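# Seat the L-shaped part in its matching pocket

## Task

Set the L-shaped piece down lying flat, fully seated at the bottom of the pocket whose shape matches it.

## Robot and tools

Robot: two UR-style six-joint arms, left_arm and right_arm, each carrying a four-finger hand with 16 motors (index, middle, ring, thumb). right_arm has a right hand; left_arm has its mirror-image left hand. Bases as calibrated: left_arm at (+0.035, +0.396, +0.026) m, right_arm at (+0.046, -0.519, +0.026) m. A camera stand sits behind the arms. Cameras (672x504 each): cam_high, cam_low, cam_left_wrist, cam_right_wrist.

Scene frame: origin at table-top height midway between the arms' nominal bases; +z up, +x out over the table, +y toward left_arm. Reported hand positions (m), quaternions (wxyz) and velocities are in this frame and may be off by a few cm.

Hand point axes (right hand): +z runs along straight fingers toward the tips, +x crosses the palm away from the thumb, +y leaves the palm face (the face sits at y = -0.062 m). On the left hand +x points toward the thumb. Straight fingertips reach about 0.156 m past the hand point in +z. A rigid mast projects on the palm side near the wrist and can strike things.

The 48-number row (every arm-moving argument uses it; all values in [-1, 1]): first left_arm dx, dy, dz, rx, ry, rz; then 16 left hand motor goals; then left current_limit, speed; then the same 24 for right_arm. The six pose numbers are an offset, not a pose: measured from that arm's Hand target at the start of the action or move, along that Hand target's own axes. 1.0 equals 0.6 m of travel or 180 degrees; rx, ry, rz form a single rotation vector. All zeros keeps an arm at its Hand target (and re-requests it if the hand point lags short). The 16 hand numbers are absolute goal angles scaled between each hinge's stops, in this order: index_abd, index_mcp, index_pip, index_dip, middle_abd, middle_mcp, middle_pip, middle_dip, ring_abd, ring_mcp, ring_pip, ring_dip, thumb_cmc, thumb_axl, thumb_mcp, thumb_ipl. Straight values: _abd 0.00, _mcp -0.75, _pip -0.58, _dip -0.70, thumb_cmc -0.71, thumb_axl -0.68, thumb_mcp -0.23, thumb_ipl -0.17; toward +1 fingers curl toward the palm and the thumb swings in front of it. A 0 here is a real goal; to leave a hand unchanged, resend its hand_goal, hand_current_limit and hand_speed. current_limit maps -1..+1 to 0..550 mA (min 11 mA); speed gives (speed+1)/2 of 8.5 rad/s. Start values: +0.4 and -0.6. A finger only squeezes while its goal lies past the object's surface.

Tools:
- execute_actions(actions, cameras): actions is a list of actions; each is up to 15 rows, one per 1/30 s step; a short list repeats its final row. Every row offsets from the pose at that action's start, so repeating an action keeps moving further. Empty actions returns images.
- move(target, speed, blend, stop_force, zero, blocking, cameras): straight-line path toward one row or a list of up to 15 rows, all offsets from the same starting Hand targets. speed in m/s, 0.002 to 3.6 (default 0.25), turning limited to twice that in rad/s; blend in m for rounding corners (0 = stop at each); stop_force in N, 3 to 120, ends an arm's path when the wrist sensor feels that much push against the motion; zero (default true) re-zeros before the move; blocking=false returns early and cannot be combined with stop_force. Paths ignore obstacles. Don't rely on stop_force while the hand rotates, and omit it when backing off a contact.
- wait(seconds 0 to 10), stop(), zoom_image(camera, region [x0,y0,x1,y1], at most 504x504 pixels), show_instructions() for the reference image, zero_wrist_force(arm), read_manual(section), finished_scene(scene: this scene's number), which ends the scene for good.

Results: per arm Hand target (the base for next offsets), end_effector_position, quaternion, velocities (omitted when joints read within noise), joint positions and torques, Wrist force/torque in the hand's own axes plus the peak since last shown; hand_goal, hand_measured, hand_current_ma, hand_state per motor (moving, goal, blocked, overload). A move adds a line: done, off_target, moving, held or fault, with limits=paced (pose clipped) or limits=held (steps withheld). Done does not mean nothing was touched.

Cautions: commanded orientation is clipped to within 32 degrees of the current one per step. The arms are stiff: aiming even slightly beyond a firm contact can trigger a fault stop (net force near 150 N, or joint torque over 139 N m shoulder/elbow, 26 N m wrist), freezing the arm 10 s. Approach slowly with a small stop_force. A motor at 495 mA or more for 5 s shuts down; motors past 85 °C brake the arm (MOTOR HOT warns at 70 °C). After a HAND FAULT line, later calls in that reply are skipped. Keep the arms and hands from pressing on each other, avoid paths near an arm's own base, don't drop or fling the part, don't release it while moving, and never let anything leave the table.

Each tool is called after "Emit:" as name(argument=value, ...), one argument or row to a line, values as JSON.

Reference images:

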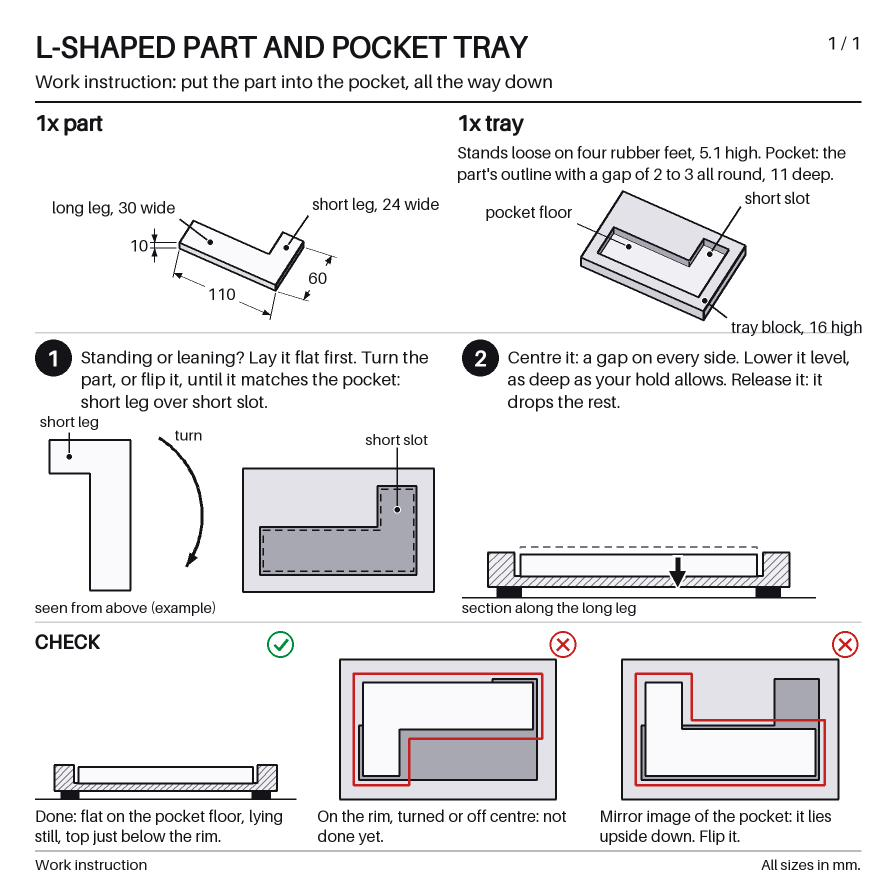

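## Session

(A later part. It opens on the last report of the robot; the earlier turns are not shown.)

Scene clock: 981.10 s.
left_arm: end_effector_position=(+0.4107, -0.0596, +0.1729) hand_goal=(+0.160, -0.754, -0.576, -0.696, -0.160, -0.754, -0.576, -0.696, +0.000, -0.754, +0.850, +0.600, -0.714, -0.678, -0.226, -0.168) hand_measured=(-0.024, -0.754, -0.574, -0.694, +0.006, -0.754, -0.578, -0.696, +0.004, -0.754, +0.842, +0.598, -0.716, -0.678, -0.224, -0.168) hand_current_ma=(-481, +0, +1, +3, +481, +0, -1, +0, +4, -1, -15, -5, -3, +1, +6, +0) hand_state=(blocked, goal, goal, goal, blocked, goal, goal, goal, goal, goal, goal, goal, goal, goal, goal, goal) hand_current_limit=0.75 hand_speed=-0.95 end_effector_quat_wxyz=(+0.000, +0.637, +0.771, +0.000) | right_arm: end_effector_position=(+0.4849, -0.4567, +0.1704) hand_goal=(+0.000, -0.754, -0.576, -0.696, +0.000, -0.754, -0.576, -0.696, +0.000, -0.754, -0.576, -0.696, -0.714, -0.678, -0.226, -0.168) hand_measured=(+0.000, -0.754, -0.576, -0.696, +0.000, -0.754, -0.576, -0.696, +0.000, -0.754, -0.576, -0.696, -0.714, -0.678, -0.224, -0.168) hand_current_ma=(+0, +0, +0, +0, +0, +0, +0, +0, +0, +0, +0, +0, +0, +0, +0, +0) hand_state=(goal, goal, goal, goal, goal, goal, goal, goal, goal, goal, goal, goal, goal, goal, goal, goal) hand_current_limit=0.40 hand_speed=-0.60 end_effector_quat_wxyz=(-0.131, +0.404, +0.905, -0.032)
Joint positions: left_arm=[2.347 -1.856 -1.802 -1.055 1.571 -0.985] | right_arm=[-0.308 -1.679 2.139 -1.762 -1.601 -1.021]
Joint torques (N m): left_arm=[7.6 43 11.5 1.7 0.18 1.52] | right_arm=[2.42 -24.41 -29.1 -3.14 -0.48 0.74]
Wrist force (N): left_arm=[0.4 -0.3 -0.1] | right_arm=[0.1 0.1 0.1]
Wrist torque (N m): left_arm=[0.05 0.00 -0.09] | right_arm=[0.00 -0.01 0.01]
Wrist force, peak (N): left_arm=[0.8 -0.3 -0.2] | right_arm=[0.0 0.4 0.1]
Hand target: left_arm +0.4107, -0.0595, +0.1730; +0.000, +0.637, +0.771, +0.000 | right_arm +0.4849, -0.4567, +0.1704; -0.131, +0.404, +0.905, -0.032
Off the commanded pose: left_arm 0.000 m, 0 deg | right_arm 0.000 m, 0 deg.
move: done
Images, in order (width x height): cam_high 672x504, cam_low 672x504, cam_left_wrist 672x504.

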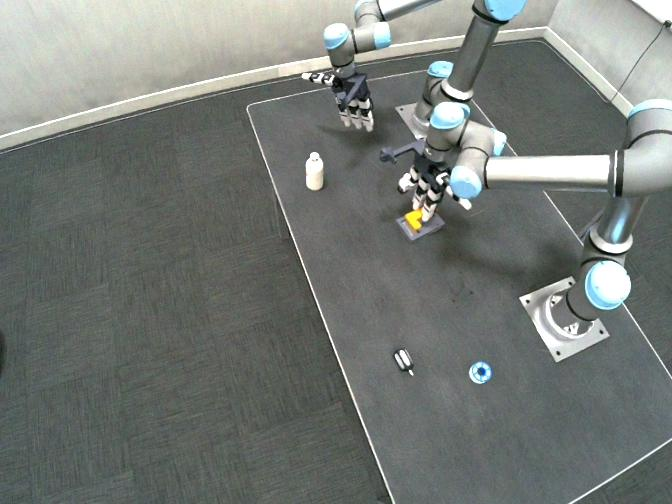

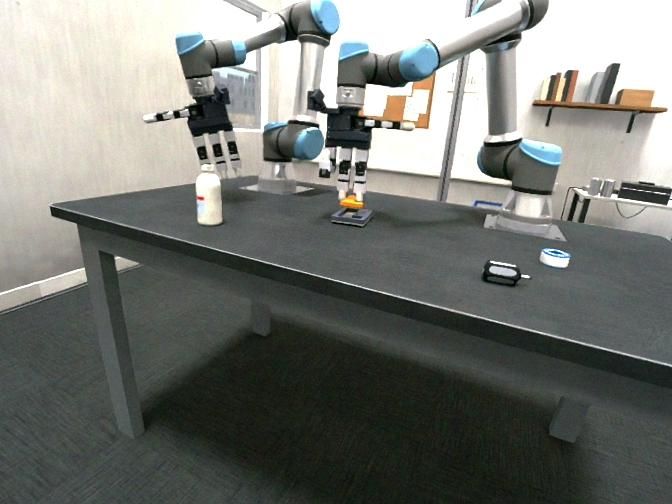

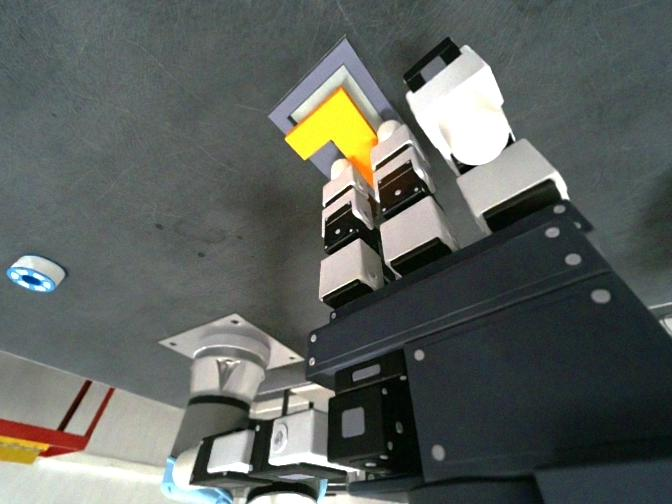

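Emit:
zoom_image(
  camera="cam_left_wrist",
  region=[260, 30, 390, 160],
)

Emit:
zoom_image(
  camera="cam_high",
  region=[390, 195, 450, 245],
)

Scaled by 3.877 from the camera's 672x504 image, which has a finer 960x720 frame.

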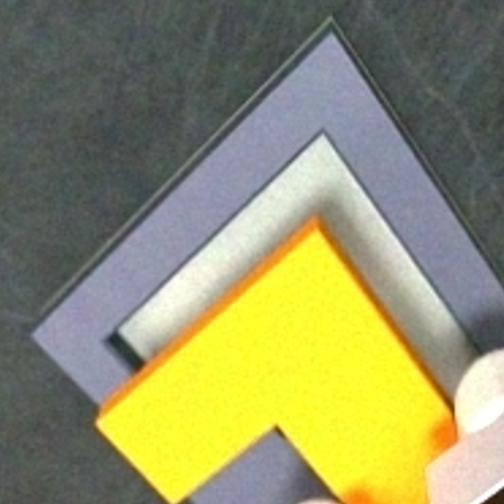

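Scaled by 8.400 from the camera's 672x504 image, which has a finer 960x720 frame.

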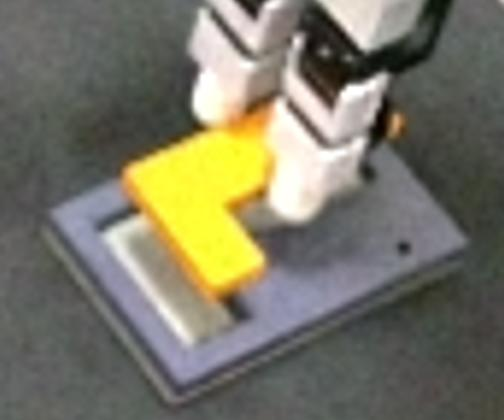

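Emit:
move(
  target=[-0.0008,0,0.0478,0,0,0.002, 0.16,-0.754,-0.576,-0.696,-0.16,-0.754,-0.576,-0.696,0.0,-0.754,0.85,0.6,-0.714,-0.678,-0.226,-0.168,0.75,-0.95, 0,0,0,0,0,0, 0,-0.754,-0.576,-0.696,0,-0.754,-0.576,-0.696,0,-0.754,-0.576,-0.696,-0.714,-0.678,-0.226,-0.168,0.4,-0.6],
  speed=0.02,
  stop_force=4,
  cameras=["cam_left_wrist", "cam_low", "cam_high"],
)

Emit:
zoom_image(
  camera="cam_left_wrist",
  region=[260, 30, 420, 190],
)

Emit:
zoom_image(
  camera="cam_high",
  region=[390, 195, 450, 245],
)

Emit:
zoom_image(
  camera="cam_low",
  region=[320, 180, 390, 235],
)

Scene clock: 1016.53 s.
left_arm: end_effector_position=(+0.4108, -0.0600, +0.1443) hand_goal=(+0.160, -0.754, -0.576, -0.696, -0.160, -0.754, -0.576, -0.696, +0.000, -0.754, +0.850, +0.600, -0.714, -0.678, -0.226, -0.168) hand_measured=(-0.024, -0.754, -0.574, -0.694, +0.006, -0.754, -0.578, -0.696, +0.004, -0.754, +0.842, +0.598, -0.716, -0.678, -0.224, -0.168) hand_current_ma=(-481, +0, +1, +3, +481, +0, -1, +0, +4, -1, -15, -5, -3, +1, +6, +0) hand_state=(blocked, goal, goal, goal, blocked, goal, goal, goal, goal, goal, goal, goal, goal, goal, goal, goal) hand_current_limit=0.75 hand_speed=-0.95 end_effector_quat_wxyz=(+0.000, +0.640, +0.769, +0.000) | right_arm: end_effector_position=(+0.4849, -0.4567, +0.1704) hand_goal=(+0.000, -0.754, -0.576, -0.696, +0.000, -0.754, -0.576, -0.696, +0.000, -0.754, -0.576, -0.696, -0.714, -0.678, -0.226, -0.168) hand_measured=(+0.000, -0.754, -0.576, -0.696, +0.000, -0.754, -0.576, -0.696, +0.000, -0.754, -0.576, -0.696, -0.714, -0.678, -0.224, -0.168) hand_current_ma=(+0, +0, +0, +0, +0, +0, +0, +0, +0, +0, +0, +0, +0, +0, +0, +0) hand_state=(goal, goal, goal, goal, goal, goal, goal, goal, goal, goal, goal, goal, goal, goal, goal, goal) hand_current_limit=0.40 hand_speed=-0.60 end_effector_quat_wxyz=(-0.131, +0.404, +0.905, -0.032)
Joint positions: left_arm=[2.347 -1.892 -1.838 -0.983 1.571 -0.979] | right_arm=[-0.308 -1.679 2.139 -1.762 -1.601 -1.021]
Joint torques (N m): left_arm=[-6.16 45.2 29.5 -0.31 1.28 -1.13] | right_arm=[2.47 -25.62 -29.26 -3.48 -0.48 0.81]
Wrist force (N): left_arm=[0.5 -0.2 -0.2] | right_arm=[0.0 0.0 0.0]
Wrist torque (N m): left_arm=[0.07 -0.02 -0.08] | right_arm=[0.00 0.00 0.00]
Wrist force, peak (N): left_arm=[0.7 -0.4 -0.1] | right_arm=[-0.1 0.2 0.2]
Hand target: left_arm +0.4108, -0.0600, +0.1443; +0.000, +0.640, +0.769, +0.000 | right_arm +0.4849, -0.4567, +0.1704; -0.131, +0.404, +0.905, -0.032
Off the commanded pose: left_arm 0.000 m, 0 deg | right_arm 0.000 m, 0 deg.
move: done
Images, in order (width x height): cam_high 672x504, cam_low 672x504, cam_left_wrist 672x504.

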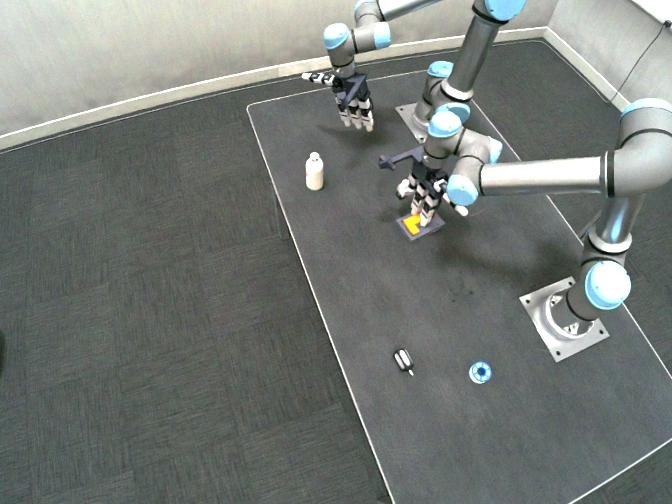

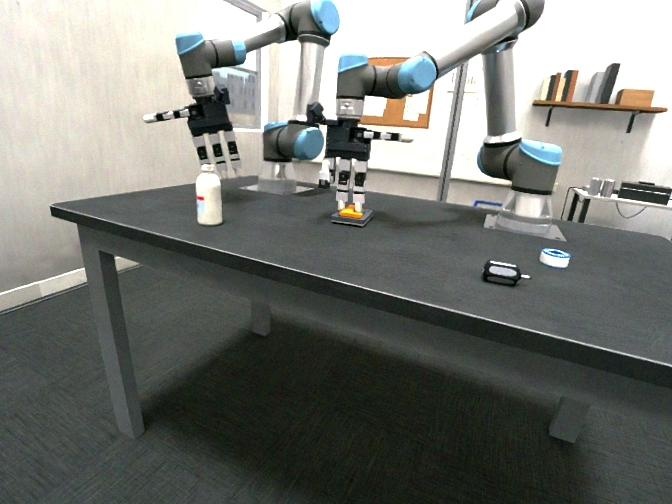

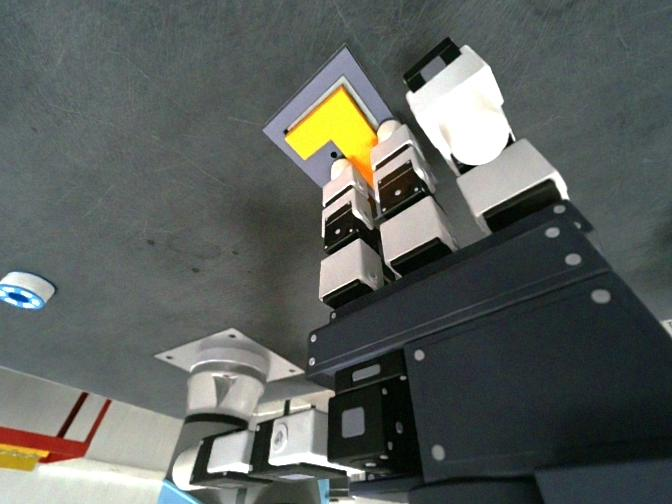

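Scaled by 3.150 from the camera's 672x504 image, which has a finer 960x720 frame.

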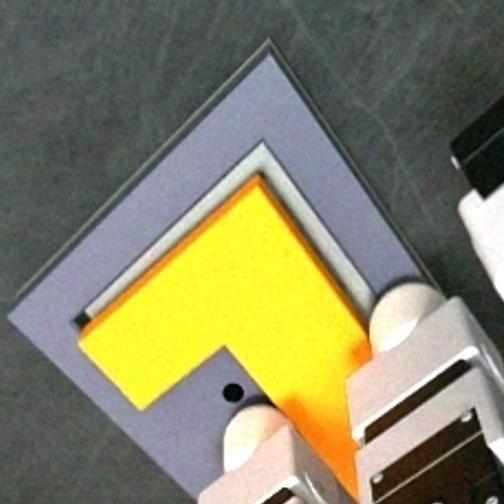

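Scaled by 8.400 from the camera's 672x504 image, which has a finer 960x720 frame.

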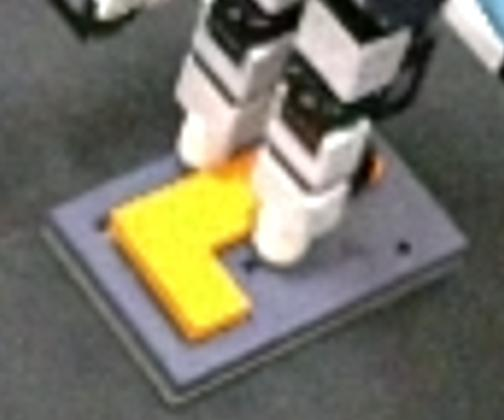

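Scaled by 7.200 from the camera's 672x504 image, which has a finer 960x720 frame.

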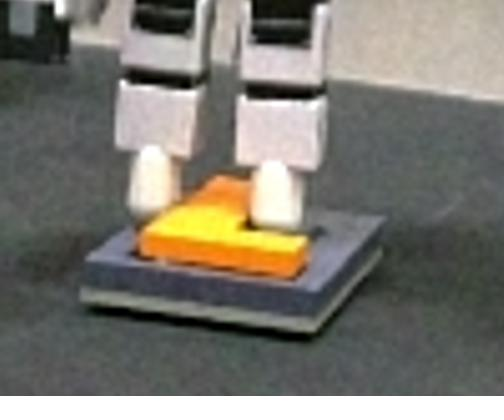

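Emit:
move(
  target=[0,0,0,0,0,0, -0.12,-0.754,-0.576,-0.696,0.12,-0.754,-0.576,-0.696,0.0,-0.754,0.85,0.6,-0.714,-0.678,-0.226,-0.168,0.75,-0.7, 0,0,0,0,0,0, 0,-0.754,-0.576,-0.696,0,-0.754,-0.576,-0.696,0,-0.754,-0.576,-0.696,-0.714,-0.678,-0.226,-0.168,0.4,-0.6],
  speed=0.03,
  cameras=["cam_left_wrist", "cam_low", "cam_high"],
)

Emit:
zoom_image(
  camera="cam_left_wrist",
  region=[260, 30, 420, 190],
)

Emit:
zoom_image(
  camera="cam_low",
  region=[320, 180, 390, 235],
)

Scene clock: 1029.63 s.
left_arm: end_effector_position=(+0.4108, -0.0600, +0.1443) hand_goal=(-0.120, -0.754, -0.576, -0.696, +0.120, -0.754, -0.576, -0.696, +0.000, -0.754, +0.850, +0.600, -0.714, -0.678, -0.226, -0.168) hand_measured=(-0.116, -0.754, -0.574, -0.694, +0.116, -0.754, -0.578, -0.696, +0.004, -0.754, +0.842, +0.598, -0.716, -0.678, -0.224, -0.168) hand_current_ma=(+6, +0, +1, +3, -5, +0, -1, +0, +4, -1, -15, -5, -3, +1, +6, +0) hand_state=(goal, goal, goal, goal, goal, goal, goal, goal, goal, goal, goal, goal, goal, goal, goal, goal) hand_current_limit=0.75 hand_speed=-0.70 end_effector_quat_wxyz=(+0.000, +0.640, +0.769, +0.000) | right_arm: end_effector_position=(+0.4849, -0.4567, +0.1704) hand_goal=(+0.000, -0.754, -0.576, -0.696, +0.000, -0.754, -0.576, -0.696, +0.000, -0.754, -0.576, -0.696, -0.714, -0.678, -0.226, -0.168) hand_measured=(+0.000, -0.754, -0.576, -0.696, +0.000, -0.754, -0.576, -0.696, +0.000, -0.754, -0.576, -0.696, -0.714, -0.678, -0.224, -0.168) hand_current_ma=(+0, +0, +0, +0, +0, +0, +0, +0, +0, +0, +0, +0, +0, +0, +0, +0) hand_state=(goal, goal, goal, goal, goal, goal, goal, goal, goal, goal, goal, goal, goal, goal, goal, goal) hand_current_limit=0.40 hand_speed=-0.60 end_effector_quat_wxyz=(-0.131, +0.404, +0.905, -0.032)
Joint positions: left_arm=[2.347 -1.892 -1.838 -0.983 1.571 -0.979] | right_arm=[-0.308 -1.679 2.139 -1.762 -1.601 -1.021]
Joint torques (N m): left_arm=[-6.17 45.06 30.42 -0.29 0.76 -1.2] | right_arm=[2.49 -24.56 -29.76 -3.46 -0.6 0.8]
Wrist force (N): left_arm=[0.6 -0.5 -0.3] | right_arm=[0.0 0.1 0.1]
Wrist torque (N m): left_arm=[0.03 -0.02 -0.06] | right_arm=[0.01 0.00 0.00]
Wrist force, peak (N): left_arm=[0.8 -0.4 -0.3] | right_arm=[-0.1 0.2 0.3]
Hand target: left_arm +0.4108, -0.0600, +0.1443; +0.000, +0.640, +0.769, +0.000 | right_arm +0.4849, -0.4567, +0.1704; -0.131, +0.404, +0.905, -0.032
Off the commanded pose: left_arm 0.000 m, 0 deg | right_arm 0.000 m, 0 deg.
move: done
Images, in order (width x height): cam_high 672x504, cam_low 672x504, cam_left_wrist 672x504.

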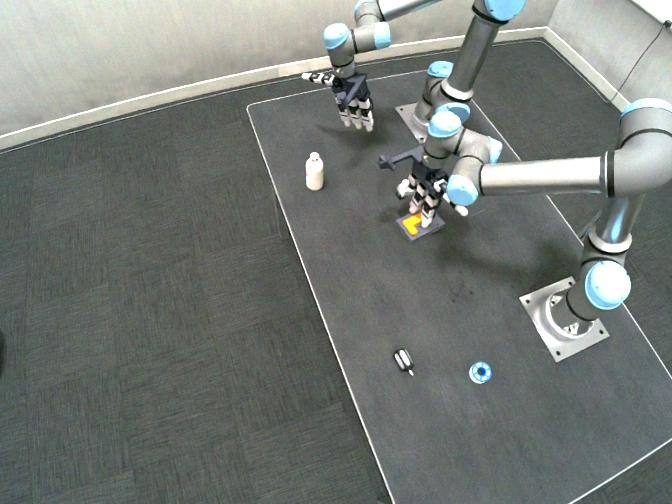

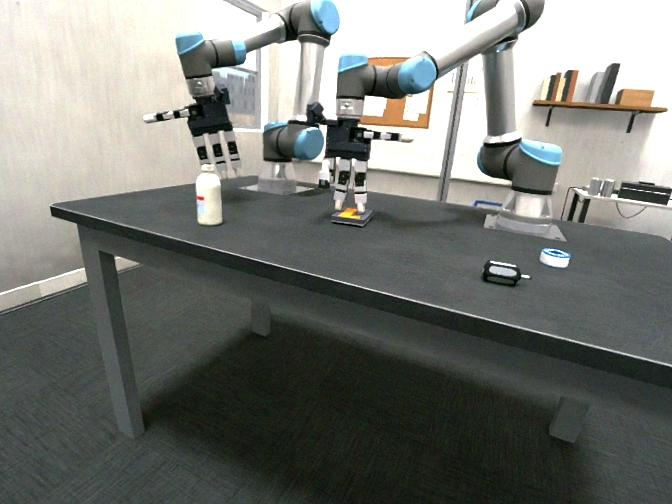

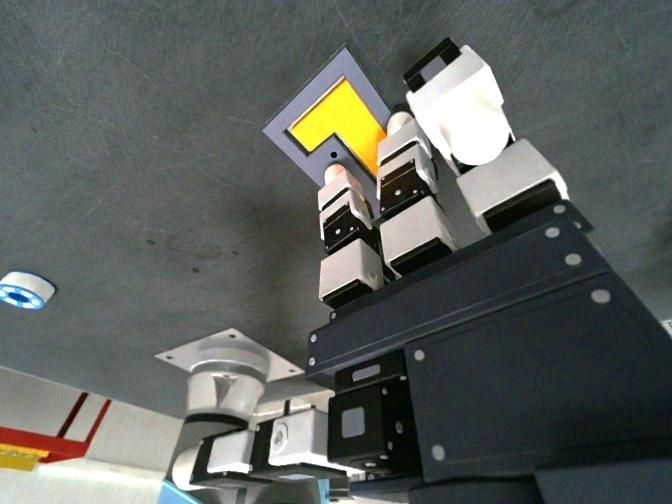

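Scaled by 3.150 from the camera's 672x504 image, which has a finer 960x720 frame.

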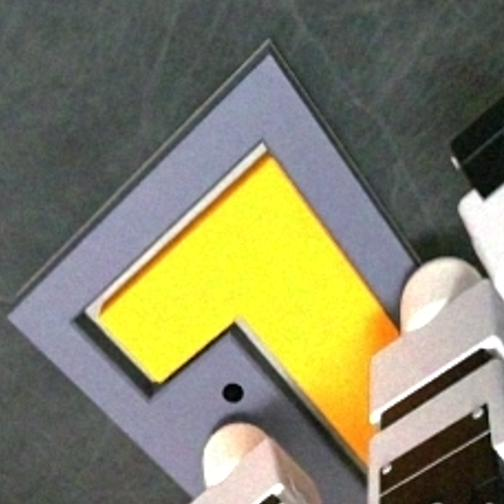

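Scaled by 7.200 from the camera's 672x504 image, which has a finer 960x720 frame.

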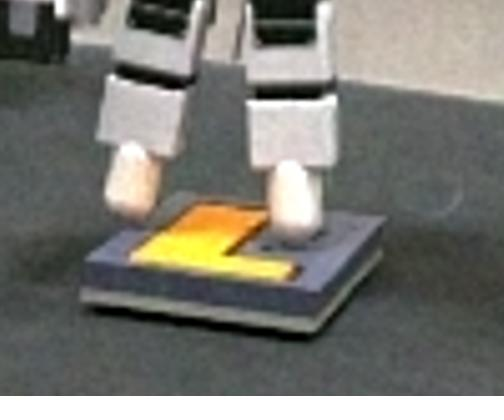

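Emit:
move(
  target=[0,0,-0.25,0,0,0, -0.12,-0.754,-0.576,-0.696,0.12,-0.754,-0.576,-0.696,0.0,-0.754,0.85,0.6,-0.714,-0.678,-0.226,-0.168,0.4,-0.7, 0,0,0,0,0,0, 0,-0.754,-0.576,-0.696,0,-0.754,-0.576,-0.696,0,-0.754,-0.576,-0.696,-0.714,-0.678,-0.226,-0.168,0.4,-0.6],
  speed=0.1,
  cameras=["all"],
)

Emit:
zoom_image(
  camera="cam_right_wrist",
  region=[180, 40, 400, 200],
)

Emit:
zoom_image(
  camera="cam_left_wrist",
  region=[260, 0, 420, 160],
)

Emit:
zoom_image(
  camera="cam_high",
  region=[380, 180, 470, 270],
)

Emit:
zoom_image(
  camera="cam_low",
  region=[310, 180, 400, 240],
)

Scene clock: 1093.03 s.
left_arm: end_effector_position=(+0.4109, -0.0600, +0.2944) hand_goal=(-0.120, -0.754, -0.576, -0.696, +0.120, -0.754, -0.576, -0.696, +0.000, -0.754, +0.850, +0.600, -0.714, -0.678, -0.226, -0.168) hand_measured=(-0.116, -0.754, -0.574, -0.694, +0.116, -0.754, -0.578, -0.696, +0.004, -0.754, +0.842, +0.598, -0.716, -0.678, -0.224, -0.168) hand_current_ma=(+6, +0, +1, +3, -5, +0, -1, +0, +4, -1, -15, -5, -3, +1, +6, +0) hand_state=(goal, goal, goal, goal, goal, goal, goal, goal, goal, goal, goal, goal, goal, goal, goal, goal) hand_current_limit=0.40 hand_speed=-0.70 end_effector_quat_wxyz=(+0.000, +0.640, +0.769, +0.000) | right_arm: end_effector_position=(+0.4849, -0.4567, +0.1704) hand_goal=(+0.000, -0.754, -0.576, -0.696, +0.000, -0.754, -0.576, -0.696, +0.000, -0.754, -0.576, -0.696, -0.714, -0.678, -0.226, -0.168) hand_measured=(+0.000, -0.754, -0.576, -0.696, +0.000, -0.754, -0.576, -0.696, +0.000, -0.754, -0.576, -0.696, -0.714, -0.678, -0.224, -0.168) hand_current_ma=(+0, +0, +0, +0, +0, +0, +0, +0, +0, +0, +0, +0, +0, +0, +0, +0) hand_state=(goal, goal, goal, goal, goal, goal, goal, goal, goal, goal, goal, goal, goal, goal, goal, goal) hand_current_limit=0.40 hand_speed=-0.60 end_effector_quat_wxyz=(-0.131, +0.404, +0.905, -0.032)
Joint positions: left_arm=[2.346 -1.753 -1.6 -1.36 1.571 -0.979] | right_arm=[-0.308 -1.679 2.139 -1.762 -1.601 -1.021]
Joint torques (N m): left_arm=[-4.49 22.71 16.12 4.29 0.95 -1.4] | right_arm=[2.2 -26.05 -30.3 -3.43 -0.45 0.99]
Wrist force (N): left_arm=[0.4 -0.1 -0.3] | right_arm=[0.0 0.0 0.2]
Wrist torque (N m): left_arm=[0.09 -0.01 -0.08] | right_arm=[0.00 0.00 0.00]
Wrist force, peak (N): left_arm=[0.4 -0.2 -1.5] | right_arm=[-0.2 0.2 0.3]
Hand target: left_arm +0.4108, -0.0600, +0.2943; +0.000, +0.640, +0.769, +0.000 | right_arm +0.4849, -0.4567, +0.1704; -0.131, +0.404, +0.905, -0.032
Off the commanded pose: left_arm 0.000 m, 0 deg | right_arm 0.000 m, 0 deg.
move: done

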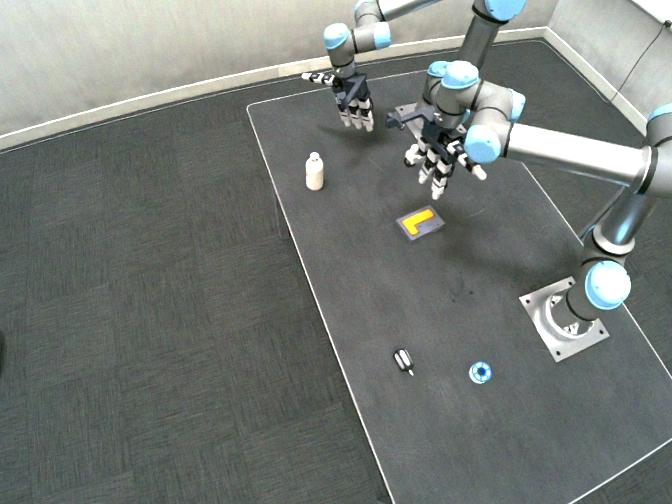

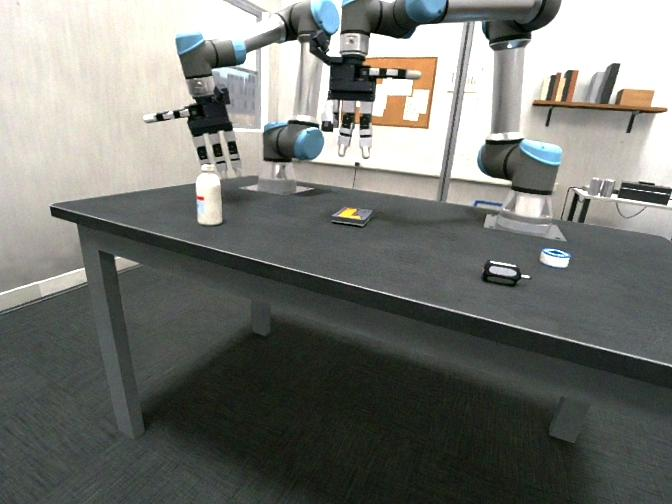

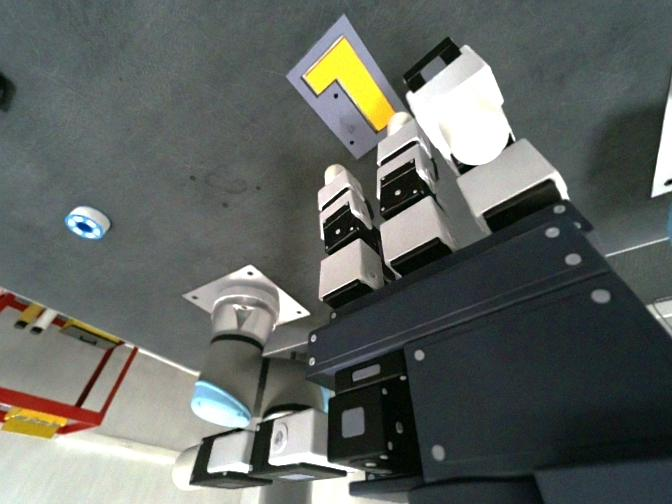

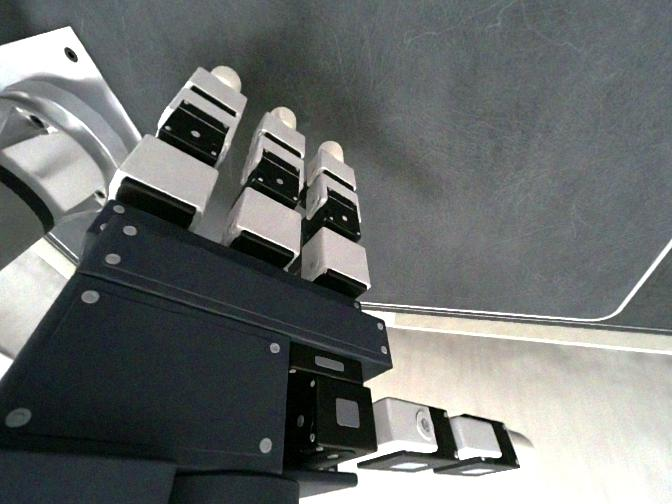

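Scaled by 2.291 from the camera's 672x504 image, which has a finer 960x720 frame.

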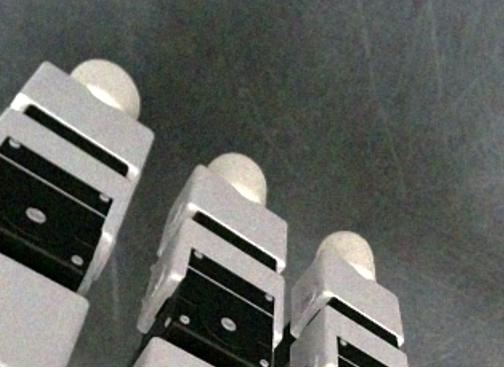

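Scaled by 3.150 from the camera's 672x504 image, which has a finer 960x720 frame.

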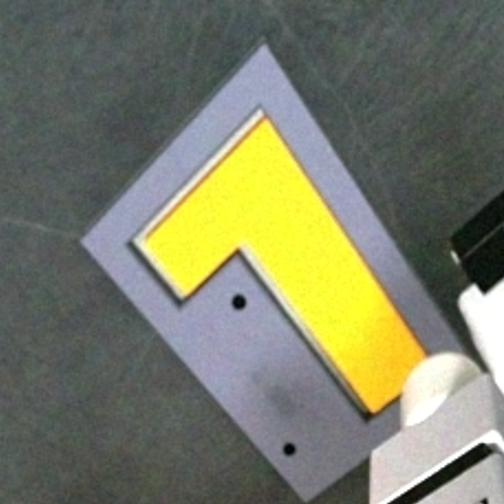

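Scaled by 5.600 from the camera's 672x504 image, which has a finer 960x720 frame.

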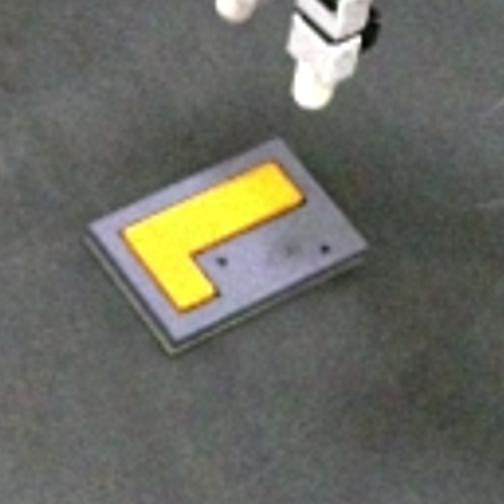

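Scaled by 5.600 from the camera's 672x504 image, which has a finer 960x720 frame.

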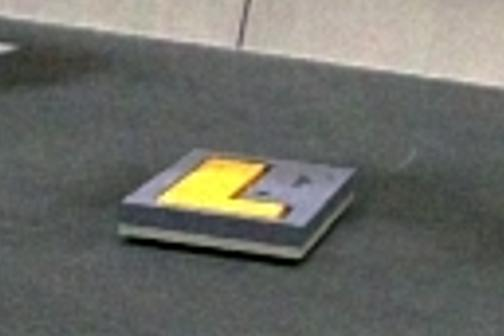

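Emit:
move(
  target=[0.3277,0.0607,-0.05,0,0,0, -0.12,-0.754,-0.576,-0.696,0.12,-0.754,-0.576,-0.696,0.0,-0.754,0.85,0.6,-0.714,-0.678,-0.226,-0.168,0.4,-0.7, 0.2729,0.0892,-0.0065,-0.052,-0.0685,-0.0062, -0.15,-0.754,-0.576,-0.696,0.15,-0.754,-0.576,-0.696,0,-0.754,0.85,0.6,-0.714,-0.678,-0.226,-0.168,0.4,-0.7],
  speed=0.2,
  cameras=["cam_right_wrist", "cam_high"],
)

Emit:
zoom_image(
  camera="cam_right_wrist",
  region=[180, 0, 460, 200],
)

Scene clock: 1141.40 s.
left_arm: end_effector_position=(+0.4110, +0.1399, +0.3243) hand_goal=(-0.120, -0.754, -0.576, -0.696, +0.120, -0.754, -0.576, -0.696, +0.000, -0.754, +0.850, +0.600, -0.714, -0.678, -0.226, -0.168) hand_measured=(-0.116, -0.754, -0.574, -0.694, +0.118, -0.754, -0.578, -0.696, +0.004, -0.754, +0.842, +0.598, -0.716, -0.678, -0.224, -0.168) hand_current_ma=(+4, +0, +1, +3, -4, +0, -1, +0, +4, -1, -15, -5, -3, +1, +6, +0) hand_state=(goal, goal, goal, goal, goal, goal, goal, goal, goal, goal, goal, goal, goal, goal, goal, goal) hand_current_limit=0.40 hand_speed=-0.70 end_effector_quat_wxyz=(+0.000, +0.640, +0.769, +0.000) | right_arm: end_effector_position=(+0.4200, -0.2999, +0.1999) hand_goal=(-0.150, -0.754, -0.576, -0.696, +0.150, -0.754, -0.576, -0.696, +0.000, -0.754, +0.850, +0.600, -0.714, -0.678, -0.226, -0.168) hand_measured=(-0.146, -0.754, -0.576, -0.696, +0.146, -0.754, -0.576, -0.696, +0.000, -0.754, +0.842, +0.598, -0.714, -0.678, -0.224, -0.168) hand_current_ma=(+1, +0, +0, +0, -1, +0, +0, +0, +0, +0, -3, +0, +0, +0, +0, +0) hand_state=(goal, goal, goal, goal, goal, goal, goal, goal, goal, goal, goal, goal, goal, goal, goal, goal) hand_current_limit=0.40 hand_speed=-0.70 end_effector_quat_wxyz=(+0.000, +0.399, +0.917, +0.000)
Joint positions: left_arm=[2.687 -1.35 -1.917 -1.446 1.571 -0.638] | right_arm=[0.131 -1.904 2.325 -1.992 -1.571 -0.606]
Joint torques (N m): left_arm=[6.37 19.45 34.42 4.88 -1.04 1.31] | right_arm=[12.9 3.51 -37.56 -3.92 1.38 1.18]
Wrist force (N): left_arm=[0.7 -0.2 -0.3] | right_arm=[0.3 -0.2 0.2]
Wrist torque (N m): left_arm=[0.07 -0.04 0.09] | right_arm=[-0.02 -0.06 0.07]
Wrist force, peak (N): left_arm=[2.4 0.2 -0.8] | right_arm=[-1.8 -0.4 0.0]
Hand target: left_arm +0.4110, +0.1399, +0.3244; +0.000, +0.640, +0.769, +0.000 | right_arm +0.4200, -0.2999, +0.1999; +0.000, +0.399, +0.917, +0.000
Off the commanded pose: left_arm 0.000 m, 0 deg | right_arm 0.000 m, 0 deg.
move: done
Images, in order (width x height): cam_high 672x504, cam_right_wrist 672x504.

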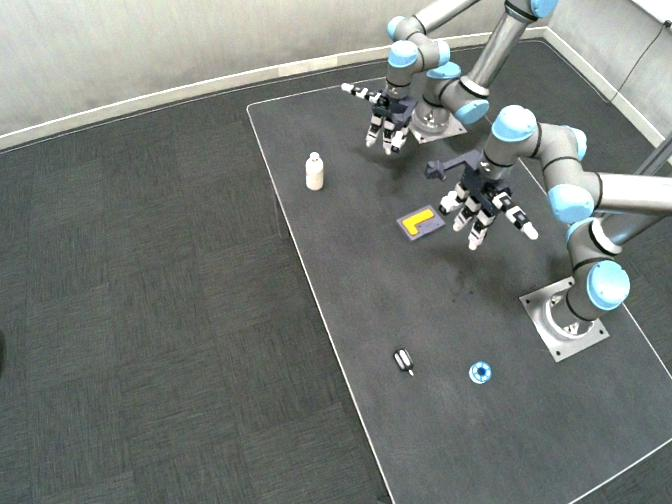

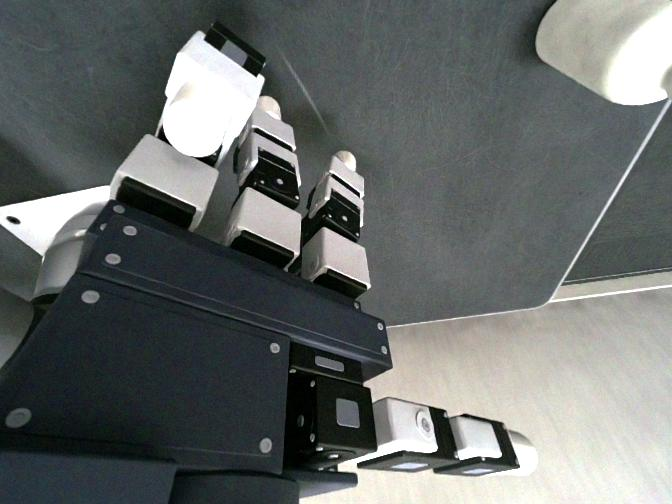

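Scaled by 1.800 from the camera's 672x504 image, which has a finer 960x720 frame.

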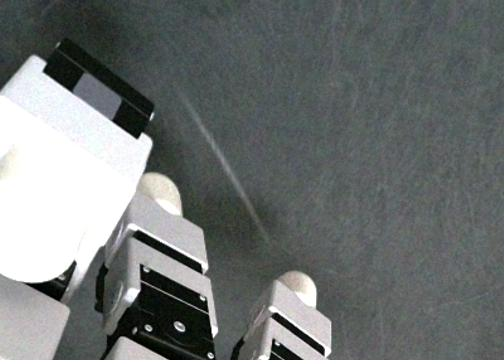

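Emit:
move(
  target=[0.4096,0.0758,-0.083,0,0,0, -0.12,-0.754,-0.576,-0.696,0.12,-0.754,-0.576,-0.696,0.0,-0.754,0.85,0.6,-0.714,-0.678,-0.226,-0.168,0.4,-0.7, 0.3038,0.2607,-0.0833,0,0,0.1806, -0.15,-0.754,-0.576,-0.696,0.15,-0.754,-0.576,-0.696,0,-0.754,0.85,0.6,-0.714,-0.678,-0.226,-0.168,0.4,-0.7],
  speed=0.2,
  cameras=["cam_right_wrist", "cam_high"],
)

Emit:
zoom_image(
  camera="cam_right_wrist",
  region=[200, 0, 400, 200],
)

Scene clock: 1157.60 s.
left_arm: end_effector_position=(+0.4111, +0.3898, +0.3744) hand_goal=(-0.120, -0.754, -0.576, -0.696, +0.120, -0.754, -0.576, -0.696, +0.000, -0.754, +0.850, +0.600, -0.714, -0.678, -0.226, -0.168) hand_measured=(-0.116, -0.754, -0.574, -0.694, +0.118, -0.754, -0.578, -0.696, +0.004, -0.754, +0.842, +0.598, -0.716, -0.678, -0.224, -0.168) hand_current_ma=(+4, +0, +1, +3, -4, +0, -1, +0, +4, -1, -15, -5, -3, +1, +6, +0) hand_state=(goal, goal, goal, goal, goal, goal, goal, goal, goal, goal, goal, goal, goal, goal, goal, goal) hand_current_limit=0.40 hand_speed=-0.70 end_effector_quat_wxyz=(+0.000, +0.640, +0.769, +0.000) | right_arm: end_effector_position=(+0.4101, -0.0599, +0.2497) hand_goal=(-0.150, -0.754, -0.576, -0.696, +0.150, -0.754, -0.576, -0.696, +0.000, -0.754, +0.850, +0.600, -0.714, -0.678, -0.226, -0.168) hand_measured=(-0.146, -0.754, -0.576, -0.696, +0.148, -0.754, -0.576, -0.696, +0.000, -0.754, +0.842, +0.598, -0.714, -0.678, -0.224, -0.168) hand_current_ma=(+1, +0, +0, +0, +0, +0, +0, +0, +0, +0, -2, +0, +0, +0, +1, +0) hand_state=(goal, goal, goal, goal, goal, goal, goal, goal, goal, goal, goal, goal, goal, goal, goal, goal) hand_current_limit=0.40 hand_speed=-0.70 end_effector_quat_wxyz=(+0.000, +0.639, +0.769, +0.000)
Joint positions: left_arm=[3.457 -1.027 -1.982 -1.704 1.571 0.131] | right_arm=[0.774 -1.44 1.779 -1.909 -1.571 0.604]
Joint torques (N m): left_arm=[7.35 -7.69 13.44 5.01 0.65 1.28] | right_arm=[0.35 -32.69 -28.11 -3.92 0.2 1.1]
Wrist force (N): left_arm=[0.6 -0.3 -0.6] | right_arm=[-0.1 -0.1 0.0]
Wrist torque (N m): left_arm=[0.10 -0.04 0.08] | right_arm=[-0.01 0.00 0.05]
Wrist force, peak (N): left_arm=[2.3 0.0 -0.9] | right_arm=[-1.5 -1.6 0.5]
Hand target: left_arm +0.4111, +0.3898, +0.3743; +0.000, +0.640, +0.769, +0.000 | right_arm +0.4102, -0.0599, +0.2498; +0.000, +0.640, +0.769, +0.000
Off the commanded pose: left_arm 0.000 m, 0 deg | right_arm 0.000 m, 0 deg.
move: done
Images, in order (width x height): cam_high 672x504, cam_right_wrist 672x504.

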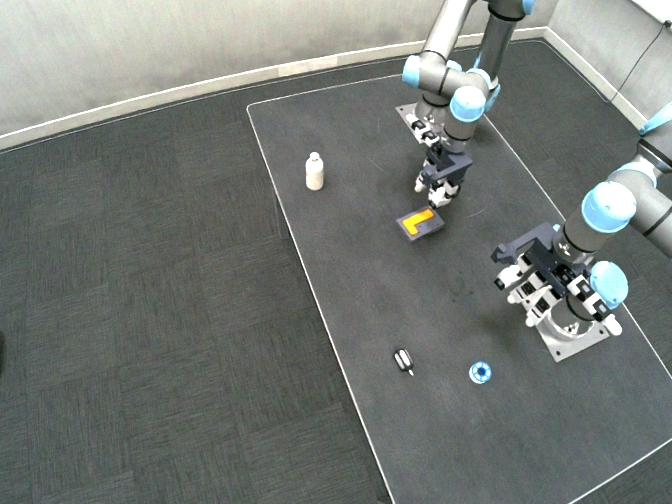

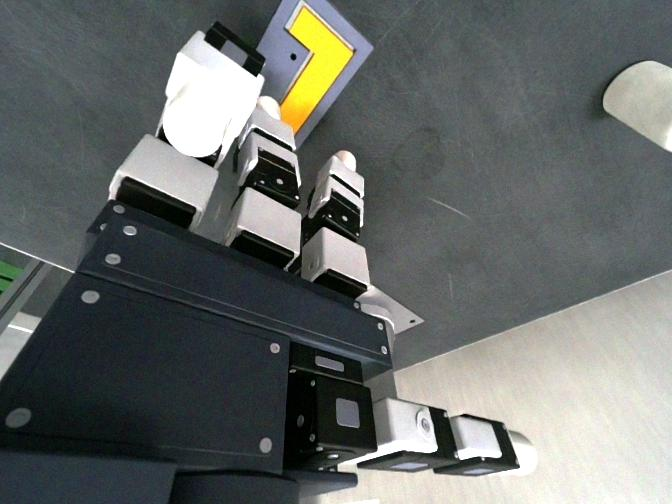

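Scaled by 2.520 from the camera's 672x504 image, which has a finer 960x720 frame.

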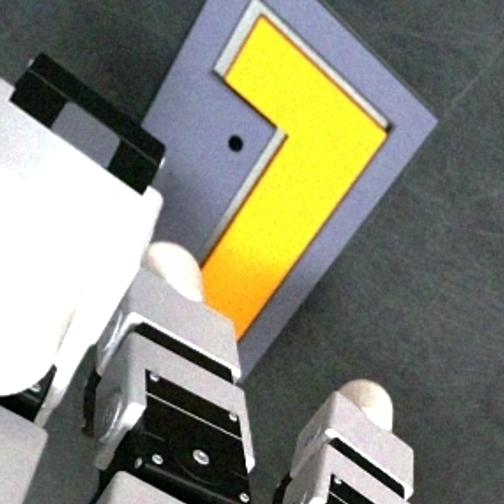

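Emit:
move(
  target=[
    [0,0,0,0,0,0, -0.12,-0.754,-0.576,-0.696,0.12,-0.754,-0.576,-0.696,0.0,-0.754,0.85,0.6,-0.714,-0.678,-0.226,-0.168,0.4,-0.7, -0.25,0,0,0,0,0, -0.15,-0.754,-0.576,-0.696,0.15,-0.754,-0.576,-0.696,0,-0.754,0.85,0.6,-0.714,-0.678,-0.226,-0.168,0.4,-0.7],
    [0,0,0,0,0,0, -0.12,-0.754,-0.576,-0.696,0.12,-0.754,-0.576,-0.696,0.0,-0.754,0.85,0.6,-0.714,-0.678,-0.226,-0.168,0.4,-0.7, -0.25,0,0.196,0,0,0, -0.15,-0.754,-0.576,-0.696,0.15,-0.754,-0.576,-0.696,0,-0.754,0.85,0.6,-0.714,-0.678,-0.226,-0.168,0.4,-0.7],
  ],
  speed=0.12,
  blend=0.02,
  cameras=[],
)

Emit:
move(
  target=[0,0,0,0,0,0, -0.12,-0.754,-0.576,-0.696,0.12,-0.754,-0.576,-0.696,0.0,-0.754,0.85,0.6,-0.714,-0.678,-0.226,-0.168,0.4,-0.7, 0,0,0.025,0,0,0, -0.15,-0.754,-0.576,-0.696,0.15,-0.754,-0.576,-0.696,0,-0.754,0.85,0.6,-0.714,-0.678,-0.226,-0.168,0.4,-0.7],
  speed=0.004,
  stop_force=3,
  cameras=["cam_right_wrist", "cam_low"],
)

Scene clock: 1182.13 s.
left_arm: end_effector_position=(+0.4111, +0.3898, +0.3743) hand_goal=(-0.120, -0.754, -0.576, -0.696, +0.120, -0.754, -0.576, -0.696, +0.000, -0.754, +0.850, +0.600, -0.714, -0.678, -0.226, -0.168) hand_measured=(-0.116, -0.754, -0.574, -0.694, +0.118, -0.754, -0.578, -0.696, +0.004, -0.754, +0.842, +0.598, -0.716, -0.678, -0.224, -0.168) hand_current_ma=(+4, +0, +1, +3, -4, +0, -1, +0, +4, -1, -15, -5, -3, +1, +6, +0) hand_state=(goal, goal, goal, goal, goal, goal, goal, goal, goal, goal, goal, goal, goal, goal, goal, goal) hand_current_limit=0.40 hand_speed=-0.70 end_effector_quat_wxyz=(+0.000, +0.640, +0.769, +0.000) | right_arm: end_effector_position=(+0.4374, -0.2074, +0.1322) hand_goal=(-0.150, -0.754, -0.576, -0.696, +0.150, -0.754, -0.576, -0.696, +0.000, -0.754, +0.850, +0.600, -0.714, -0.678, -0.226, -0.168) hand_measured=(-0.146, -0.754, -0.576, -0.696, +0.148, -0.754, -0.576, -0.696, +0.000, -0.754, +0.842, +0.598, -0.714, -0.678, -0.224, -0.168) hand_current_ma=(+1, +0, +0, +0, +0, +0, +0, +0, +0, +0, -2, +0, +0, +0, +1, +0) hand_state=(goal, goal, goal, goal, goal, goal, goal, goal, goal, goal, goal, goal, goal, goal, goal, goal) hand_current_limit=0.40 hand_speed=-0.70 end_effector_quat_wxyz=(+0.000, +0.640, +0.769, +0.000)
Joint positions: left_arm=[3.457 -1.027 -1.982 -1.704 1.571 0.131] | right_arm=[0.488 -1.528 2.223 -2.265 -1.571 0.319]
Joint torques (N m): left_arm=[5.56 -9.31 14.33 5.04 2.08 1.06] | right_arm=[12.36 -28.9 -34.33 -3.57 -0.6 3.04]
Wrist force (N): left_arm=[0.5 -0.2 -0.5] | right_arm=[0.1 -0.5 0.3]
Wrist torque (N m): left_arm=[0.10 -0.03 0.06] | right_arm=[-0.10 -0.05 0.00]
Wrist force, peak (N): left_arm=[0.5 -0.3 -0.8] | right_arm=[0.0 -0.8 1.5]
Hand target: left_arm +0.4111, +0.3898, +0.3743; +0.000, +0.640, +0.769, +0.000 | right_arm +0.4374, -0.2074, +0.1323; +0.000, +0.640, +0.769, +0.000
Off the commanded pose: left_arm 0.000 m, 0 deg | right_arm 0.000 m, 0 deg.
move: done
No camera images: "cameras" was empty.

Scene clock: 1186.37 s.
left_arm: end_effector_position=(+0.4111, +0.3898, +0.3743) hand_goal=(-0.120, -0.754, -0.576, -0.696, +0.120, -0.754, -0.576, -0.696, +0.000, -0.754, +0.850, +0.600, -0.714, -0.678, -0.226, -0.168) hand_measured=(-0.116, -0.754, -0.574, -0.694, +0.118, -0.754, -0.578, -0.696, +0.004, -0.754, +0.842, +0.598, -0.716, -0.678, -0.224, -0.168) hand_current_ma=(+4, +0, +1, +3, -4, +0, -1, +0, +4, -1, -15, -5, -3, +1, +6, +0) hand_state=(goal, goal, goal, goal, goal, goal, goal, goal, goal, goal, goal, goal, goal, goal, goal, goal) hand_current_limit=0.40 hand_speed=-0.70 end_effector_quat_wxyz=(+0.000, +0.640, +0.769, +0.000) | right_arm: end_effector_position=(+0.4374, -0.2074, +0.1203) hand_goal=(-0.150, -0.754, -0.576, -0.696, +0.150, -0.754, -0.576, -0.696, +0.000, -0.754, +0.850, +0.600, -0.714, -0.678, -0.226, -0.168) hand_measured=(-0.148, -0.754, -0.576, -0.696, +0.148, -0.754, -0.576, -0.696, +0.000, -0.754, +0.842, +0.598, -0.714, -0.678, -0.224, -0.168) hand_current_ma=(+0, +0, +0, +0, +0, +0, +0, +0, +0, +0, -2, +0, +0, +0, +1, +0) hand_state=(goal, goal, goal, goal, goal, goal, goal, goal, goal, goal, goal, goal, goal, goal, goal, goal) hand_current_limit=0.40 hand_speed=-0.70 end_effector_quat_wxyz=(+0.000, +0.640, +0.769, +0.000)
Joint positions: left_arm=[3.457 -1.027 -1.982 -1.704 1.571 0.131] | right_arm=[0.488 -1.504 2.238 -2.304 -1.571 0.319]
Joint torques (N m): left_arm=[3.67 -8.45 13.61 4.94 2.02 0.17] | right_arm=[5.17 -31.89 -31.12 -0.99 -0.81 1.66]
Wrist force (N): left_arm=[0.5 -0.3 -0.5] | right_arm=[0.0 -0.6 -3.8]
Wrist torque (N m): left_arm=[0.09 -0.03 0.06] | right_arm=[0.22 -0.03 0.00]
Wrist force, peak (N): left_arm=[0.7 -0.4 -0.6] | right_arm=[0.2 -0.5 -6.5]
Hand target: left_arm +0.4111, +0.3898, +0.3743; +0.000, +0.640, +0.769, +0.000 | right_arm +0.4374, -0.2074, +0.1203; +0.000, +0.640, +0.769, +0.000 (not the last commanded pose)
Off the commanded pose: left_arm 0.000 m, 0 deg | right_arm 0.003 m, 0 deg.
move: contact (right_arm)
Images, in order (width x height): cam_low 672x504, cam_right_wrist 672x504.

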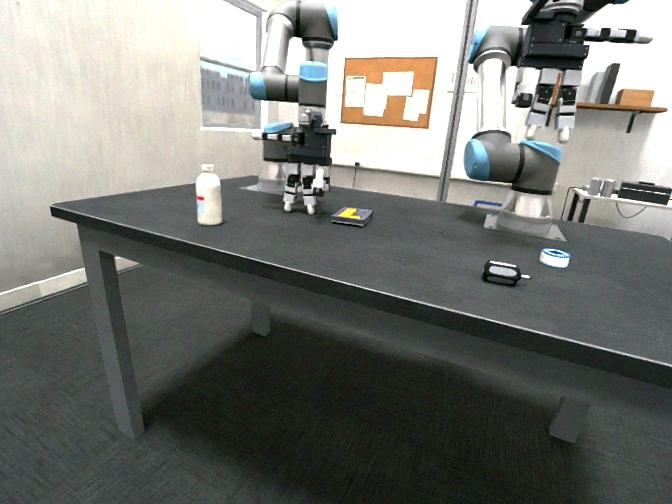

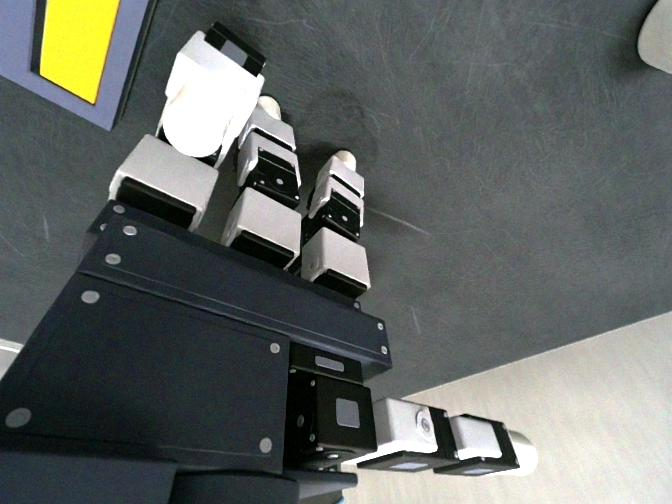

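Emit:
move(
  target=[0,0,0,0,0,0, -0.12,-0.754,-0.576,-0.696,0.12,-0.754,-0.576,-0.696,0.0,-0.754,0.85,0.6,-0.714,-0.678,-0.226,-0.168,0.4,-0.7, 0,0,-0.2,0,0,0, -0.15,-0.754,-0.576,-0.696,0.15,-0.754,-0.576,-0.696,0,-0.754,0.85,0.6,-0.714,-0.678,-0.226,-0.168,0.4,-0.7],
  speed=0.1,
  cameras=["cam_high"],
)

Emit:
zoom_image(
  camera="cam_high",
  region=[380, 180, 470, 270],
)

Scene clock: 1195.17 s.
left_arm: end_effector_position=(+0.4111, +0.3898, +0.3743) hand_goal=(-0.120, -0.754, -0.576, -0.696, +0.120, -0.754, -0.576, -0.696, +0.000, -0.754, +0.850, +0.600, -0.714, -0.678, -0.226, -0.168) hand_measured=(-0.116, -0.754, -0.574, -0.694, +0.118, -0.754, -0.578, -0.696, +0.004, -0.754, +0.842, +0.598, -0.716, -0.678, -0.224, -0.168) hand_current_ma=(+4, +0, +1, +3, -4, +0, -1, +0, +4, -1, -15, -5, -3, +1, +6, +0) hand_state=(goal, goal, goal, goal, goal, goal, goal, goal, goal, goal, goal, goal, goal, goal, goal, goal) hand_current_limit=0.40 hand_speed=-0.70 end_effector_quat_wxyz=(+0.000, +0.640, +0.769, +0.000) | right_arm: end_effector_position=(+0.4375, -0.2073, +0.2404) hand_goal=(-0.150, -0.754, -0.576, -0.696, +0.150, -0.754, -0.576, -0.696, +0.000, -0.754, +0.850, +0.600, -0.714, -0.678, -0.226, -0.168) hand_measured=(-0.148, -0.754, -0.576, -0.696, +0.148, -0.754, -0.576, -0.696, +0.000, -0.754, +0.844, +0.598, -0.714, -0.678, -0.224, -0.168) hand_current_ma=(+0, +0, +0, +0, +0, +0, +0, +0, +0, +0, -2, +0, +0, +0, +1, +0) hand_state=(goal, goal, goal, goal, goal, goal, goal, goal, goal, goal, goal, goal, goal, goal, goal, goal) hand_current_limit=0.40 hand_speed=-0.70 end_effector_quat_wxyz=(+0.000, +0.640, +0.769, +0.000)
Joint positions: left_arm=[3.457 -1.027 -1.982 -1.704 1.571 0.131] | right_arm=[0.488 -1.68 2.048 -1.938 -1.571 0.319]
Joint torques (N m): left_arm=[1.35 -9.33 13.97 5.05 2.12 -0.62] | right_arm=[7.66 -7.38 -15.63 -2.78 0.82 2.11]
Wrist force (N): left_arm=[0.6 -0.3 -0.6] | right_arm=[0.2 -0.2 0.0]
Wrist torque (N m): left_arm=[0.09 -0.04 0.07] | right_arm=[-0.02 -0.03 -0.01]
Wrist force, peak (N): left_arm=[0.6 -0.4 -0.8] | right_arm=[0.2 -0.6 -4.2]
Hand target: left_arm +0.4111, +0.3898, +0.3743; +0.000, +0.640, +0.769, +0.000 | right_arm +0.4374, -0.2074, +0.2403; +0.000, +0.640, +0.769, +0.000
Off the commanded pose: left_arm 0.000 m, 0 deg | right_arm 0.000 m, 0 deg.
move: done
Images, in order (width x height): cam_high 672x504.

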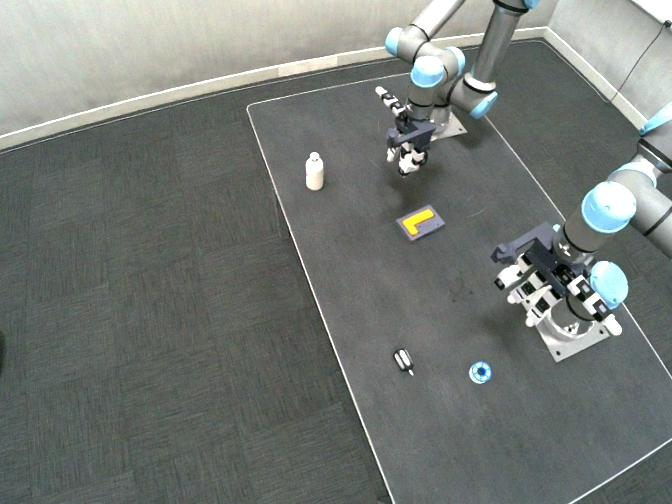

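Scaled by 5.600 from the camera's 672x504 image, which has a finer 960x720 frame.

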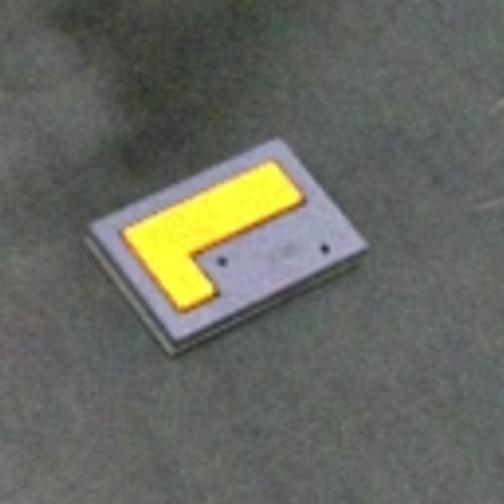

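Emit:
finished_scene(
  scene=1,
)

The scene is finished: the task was done.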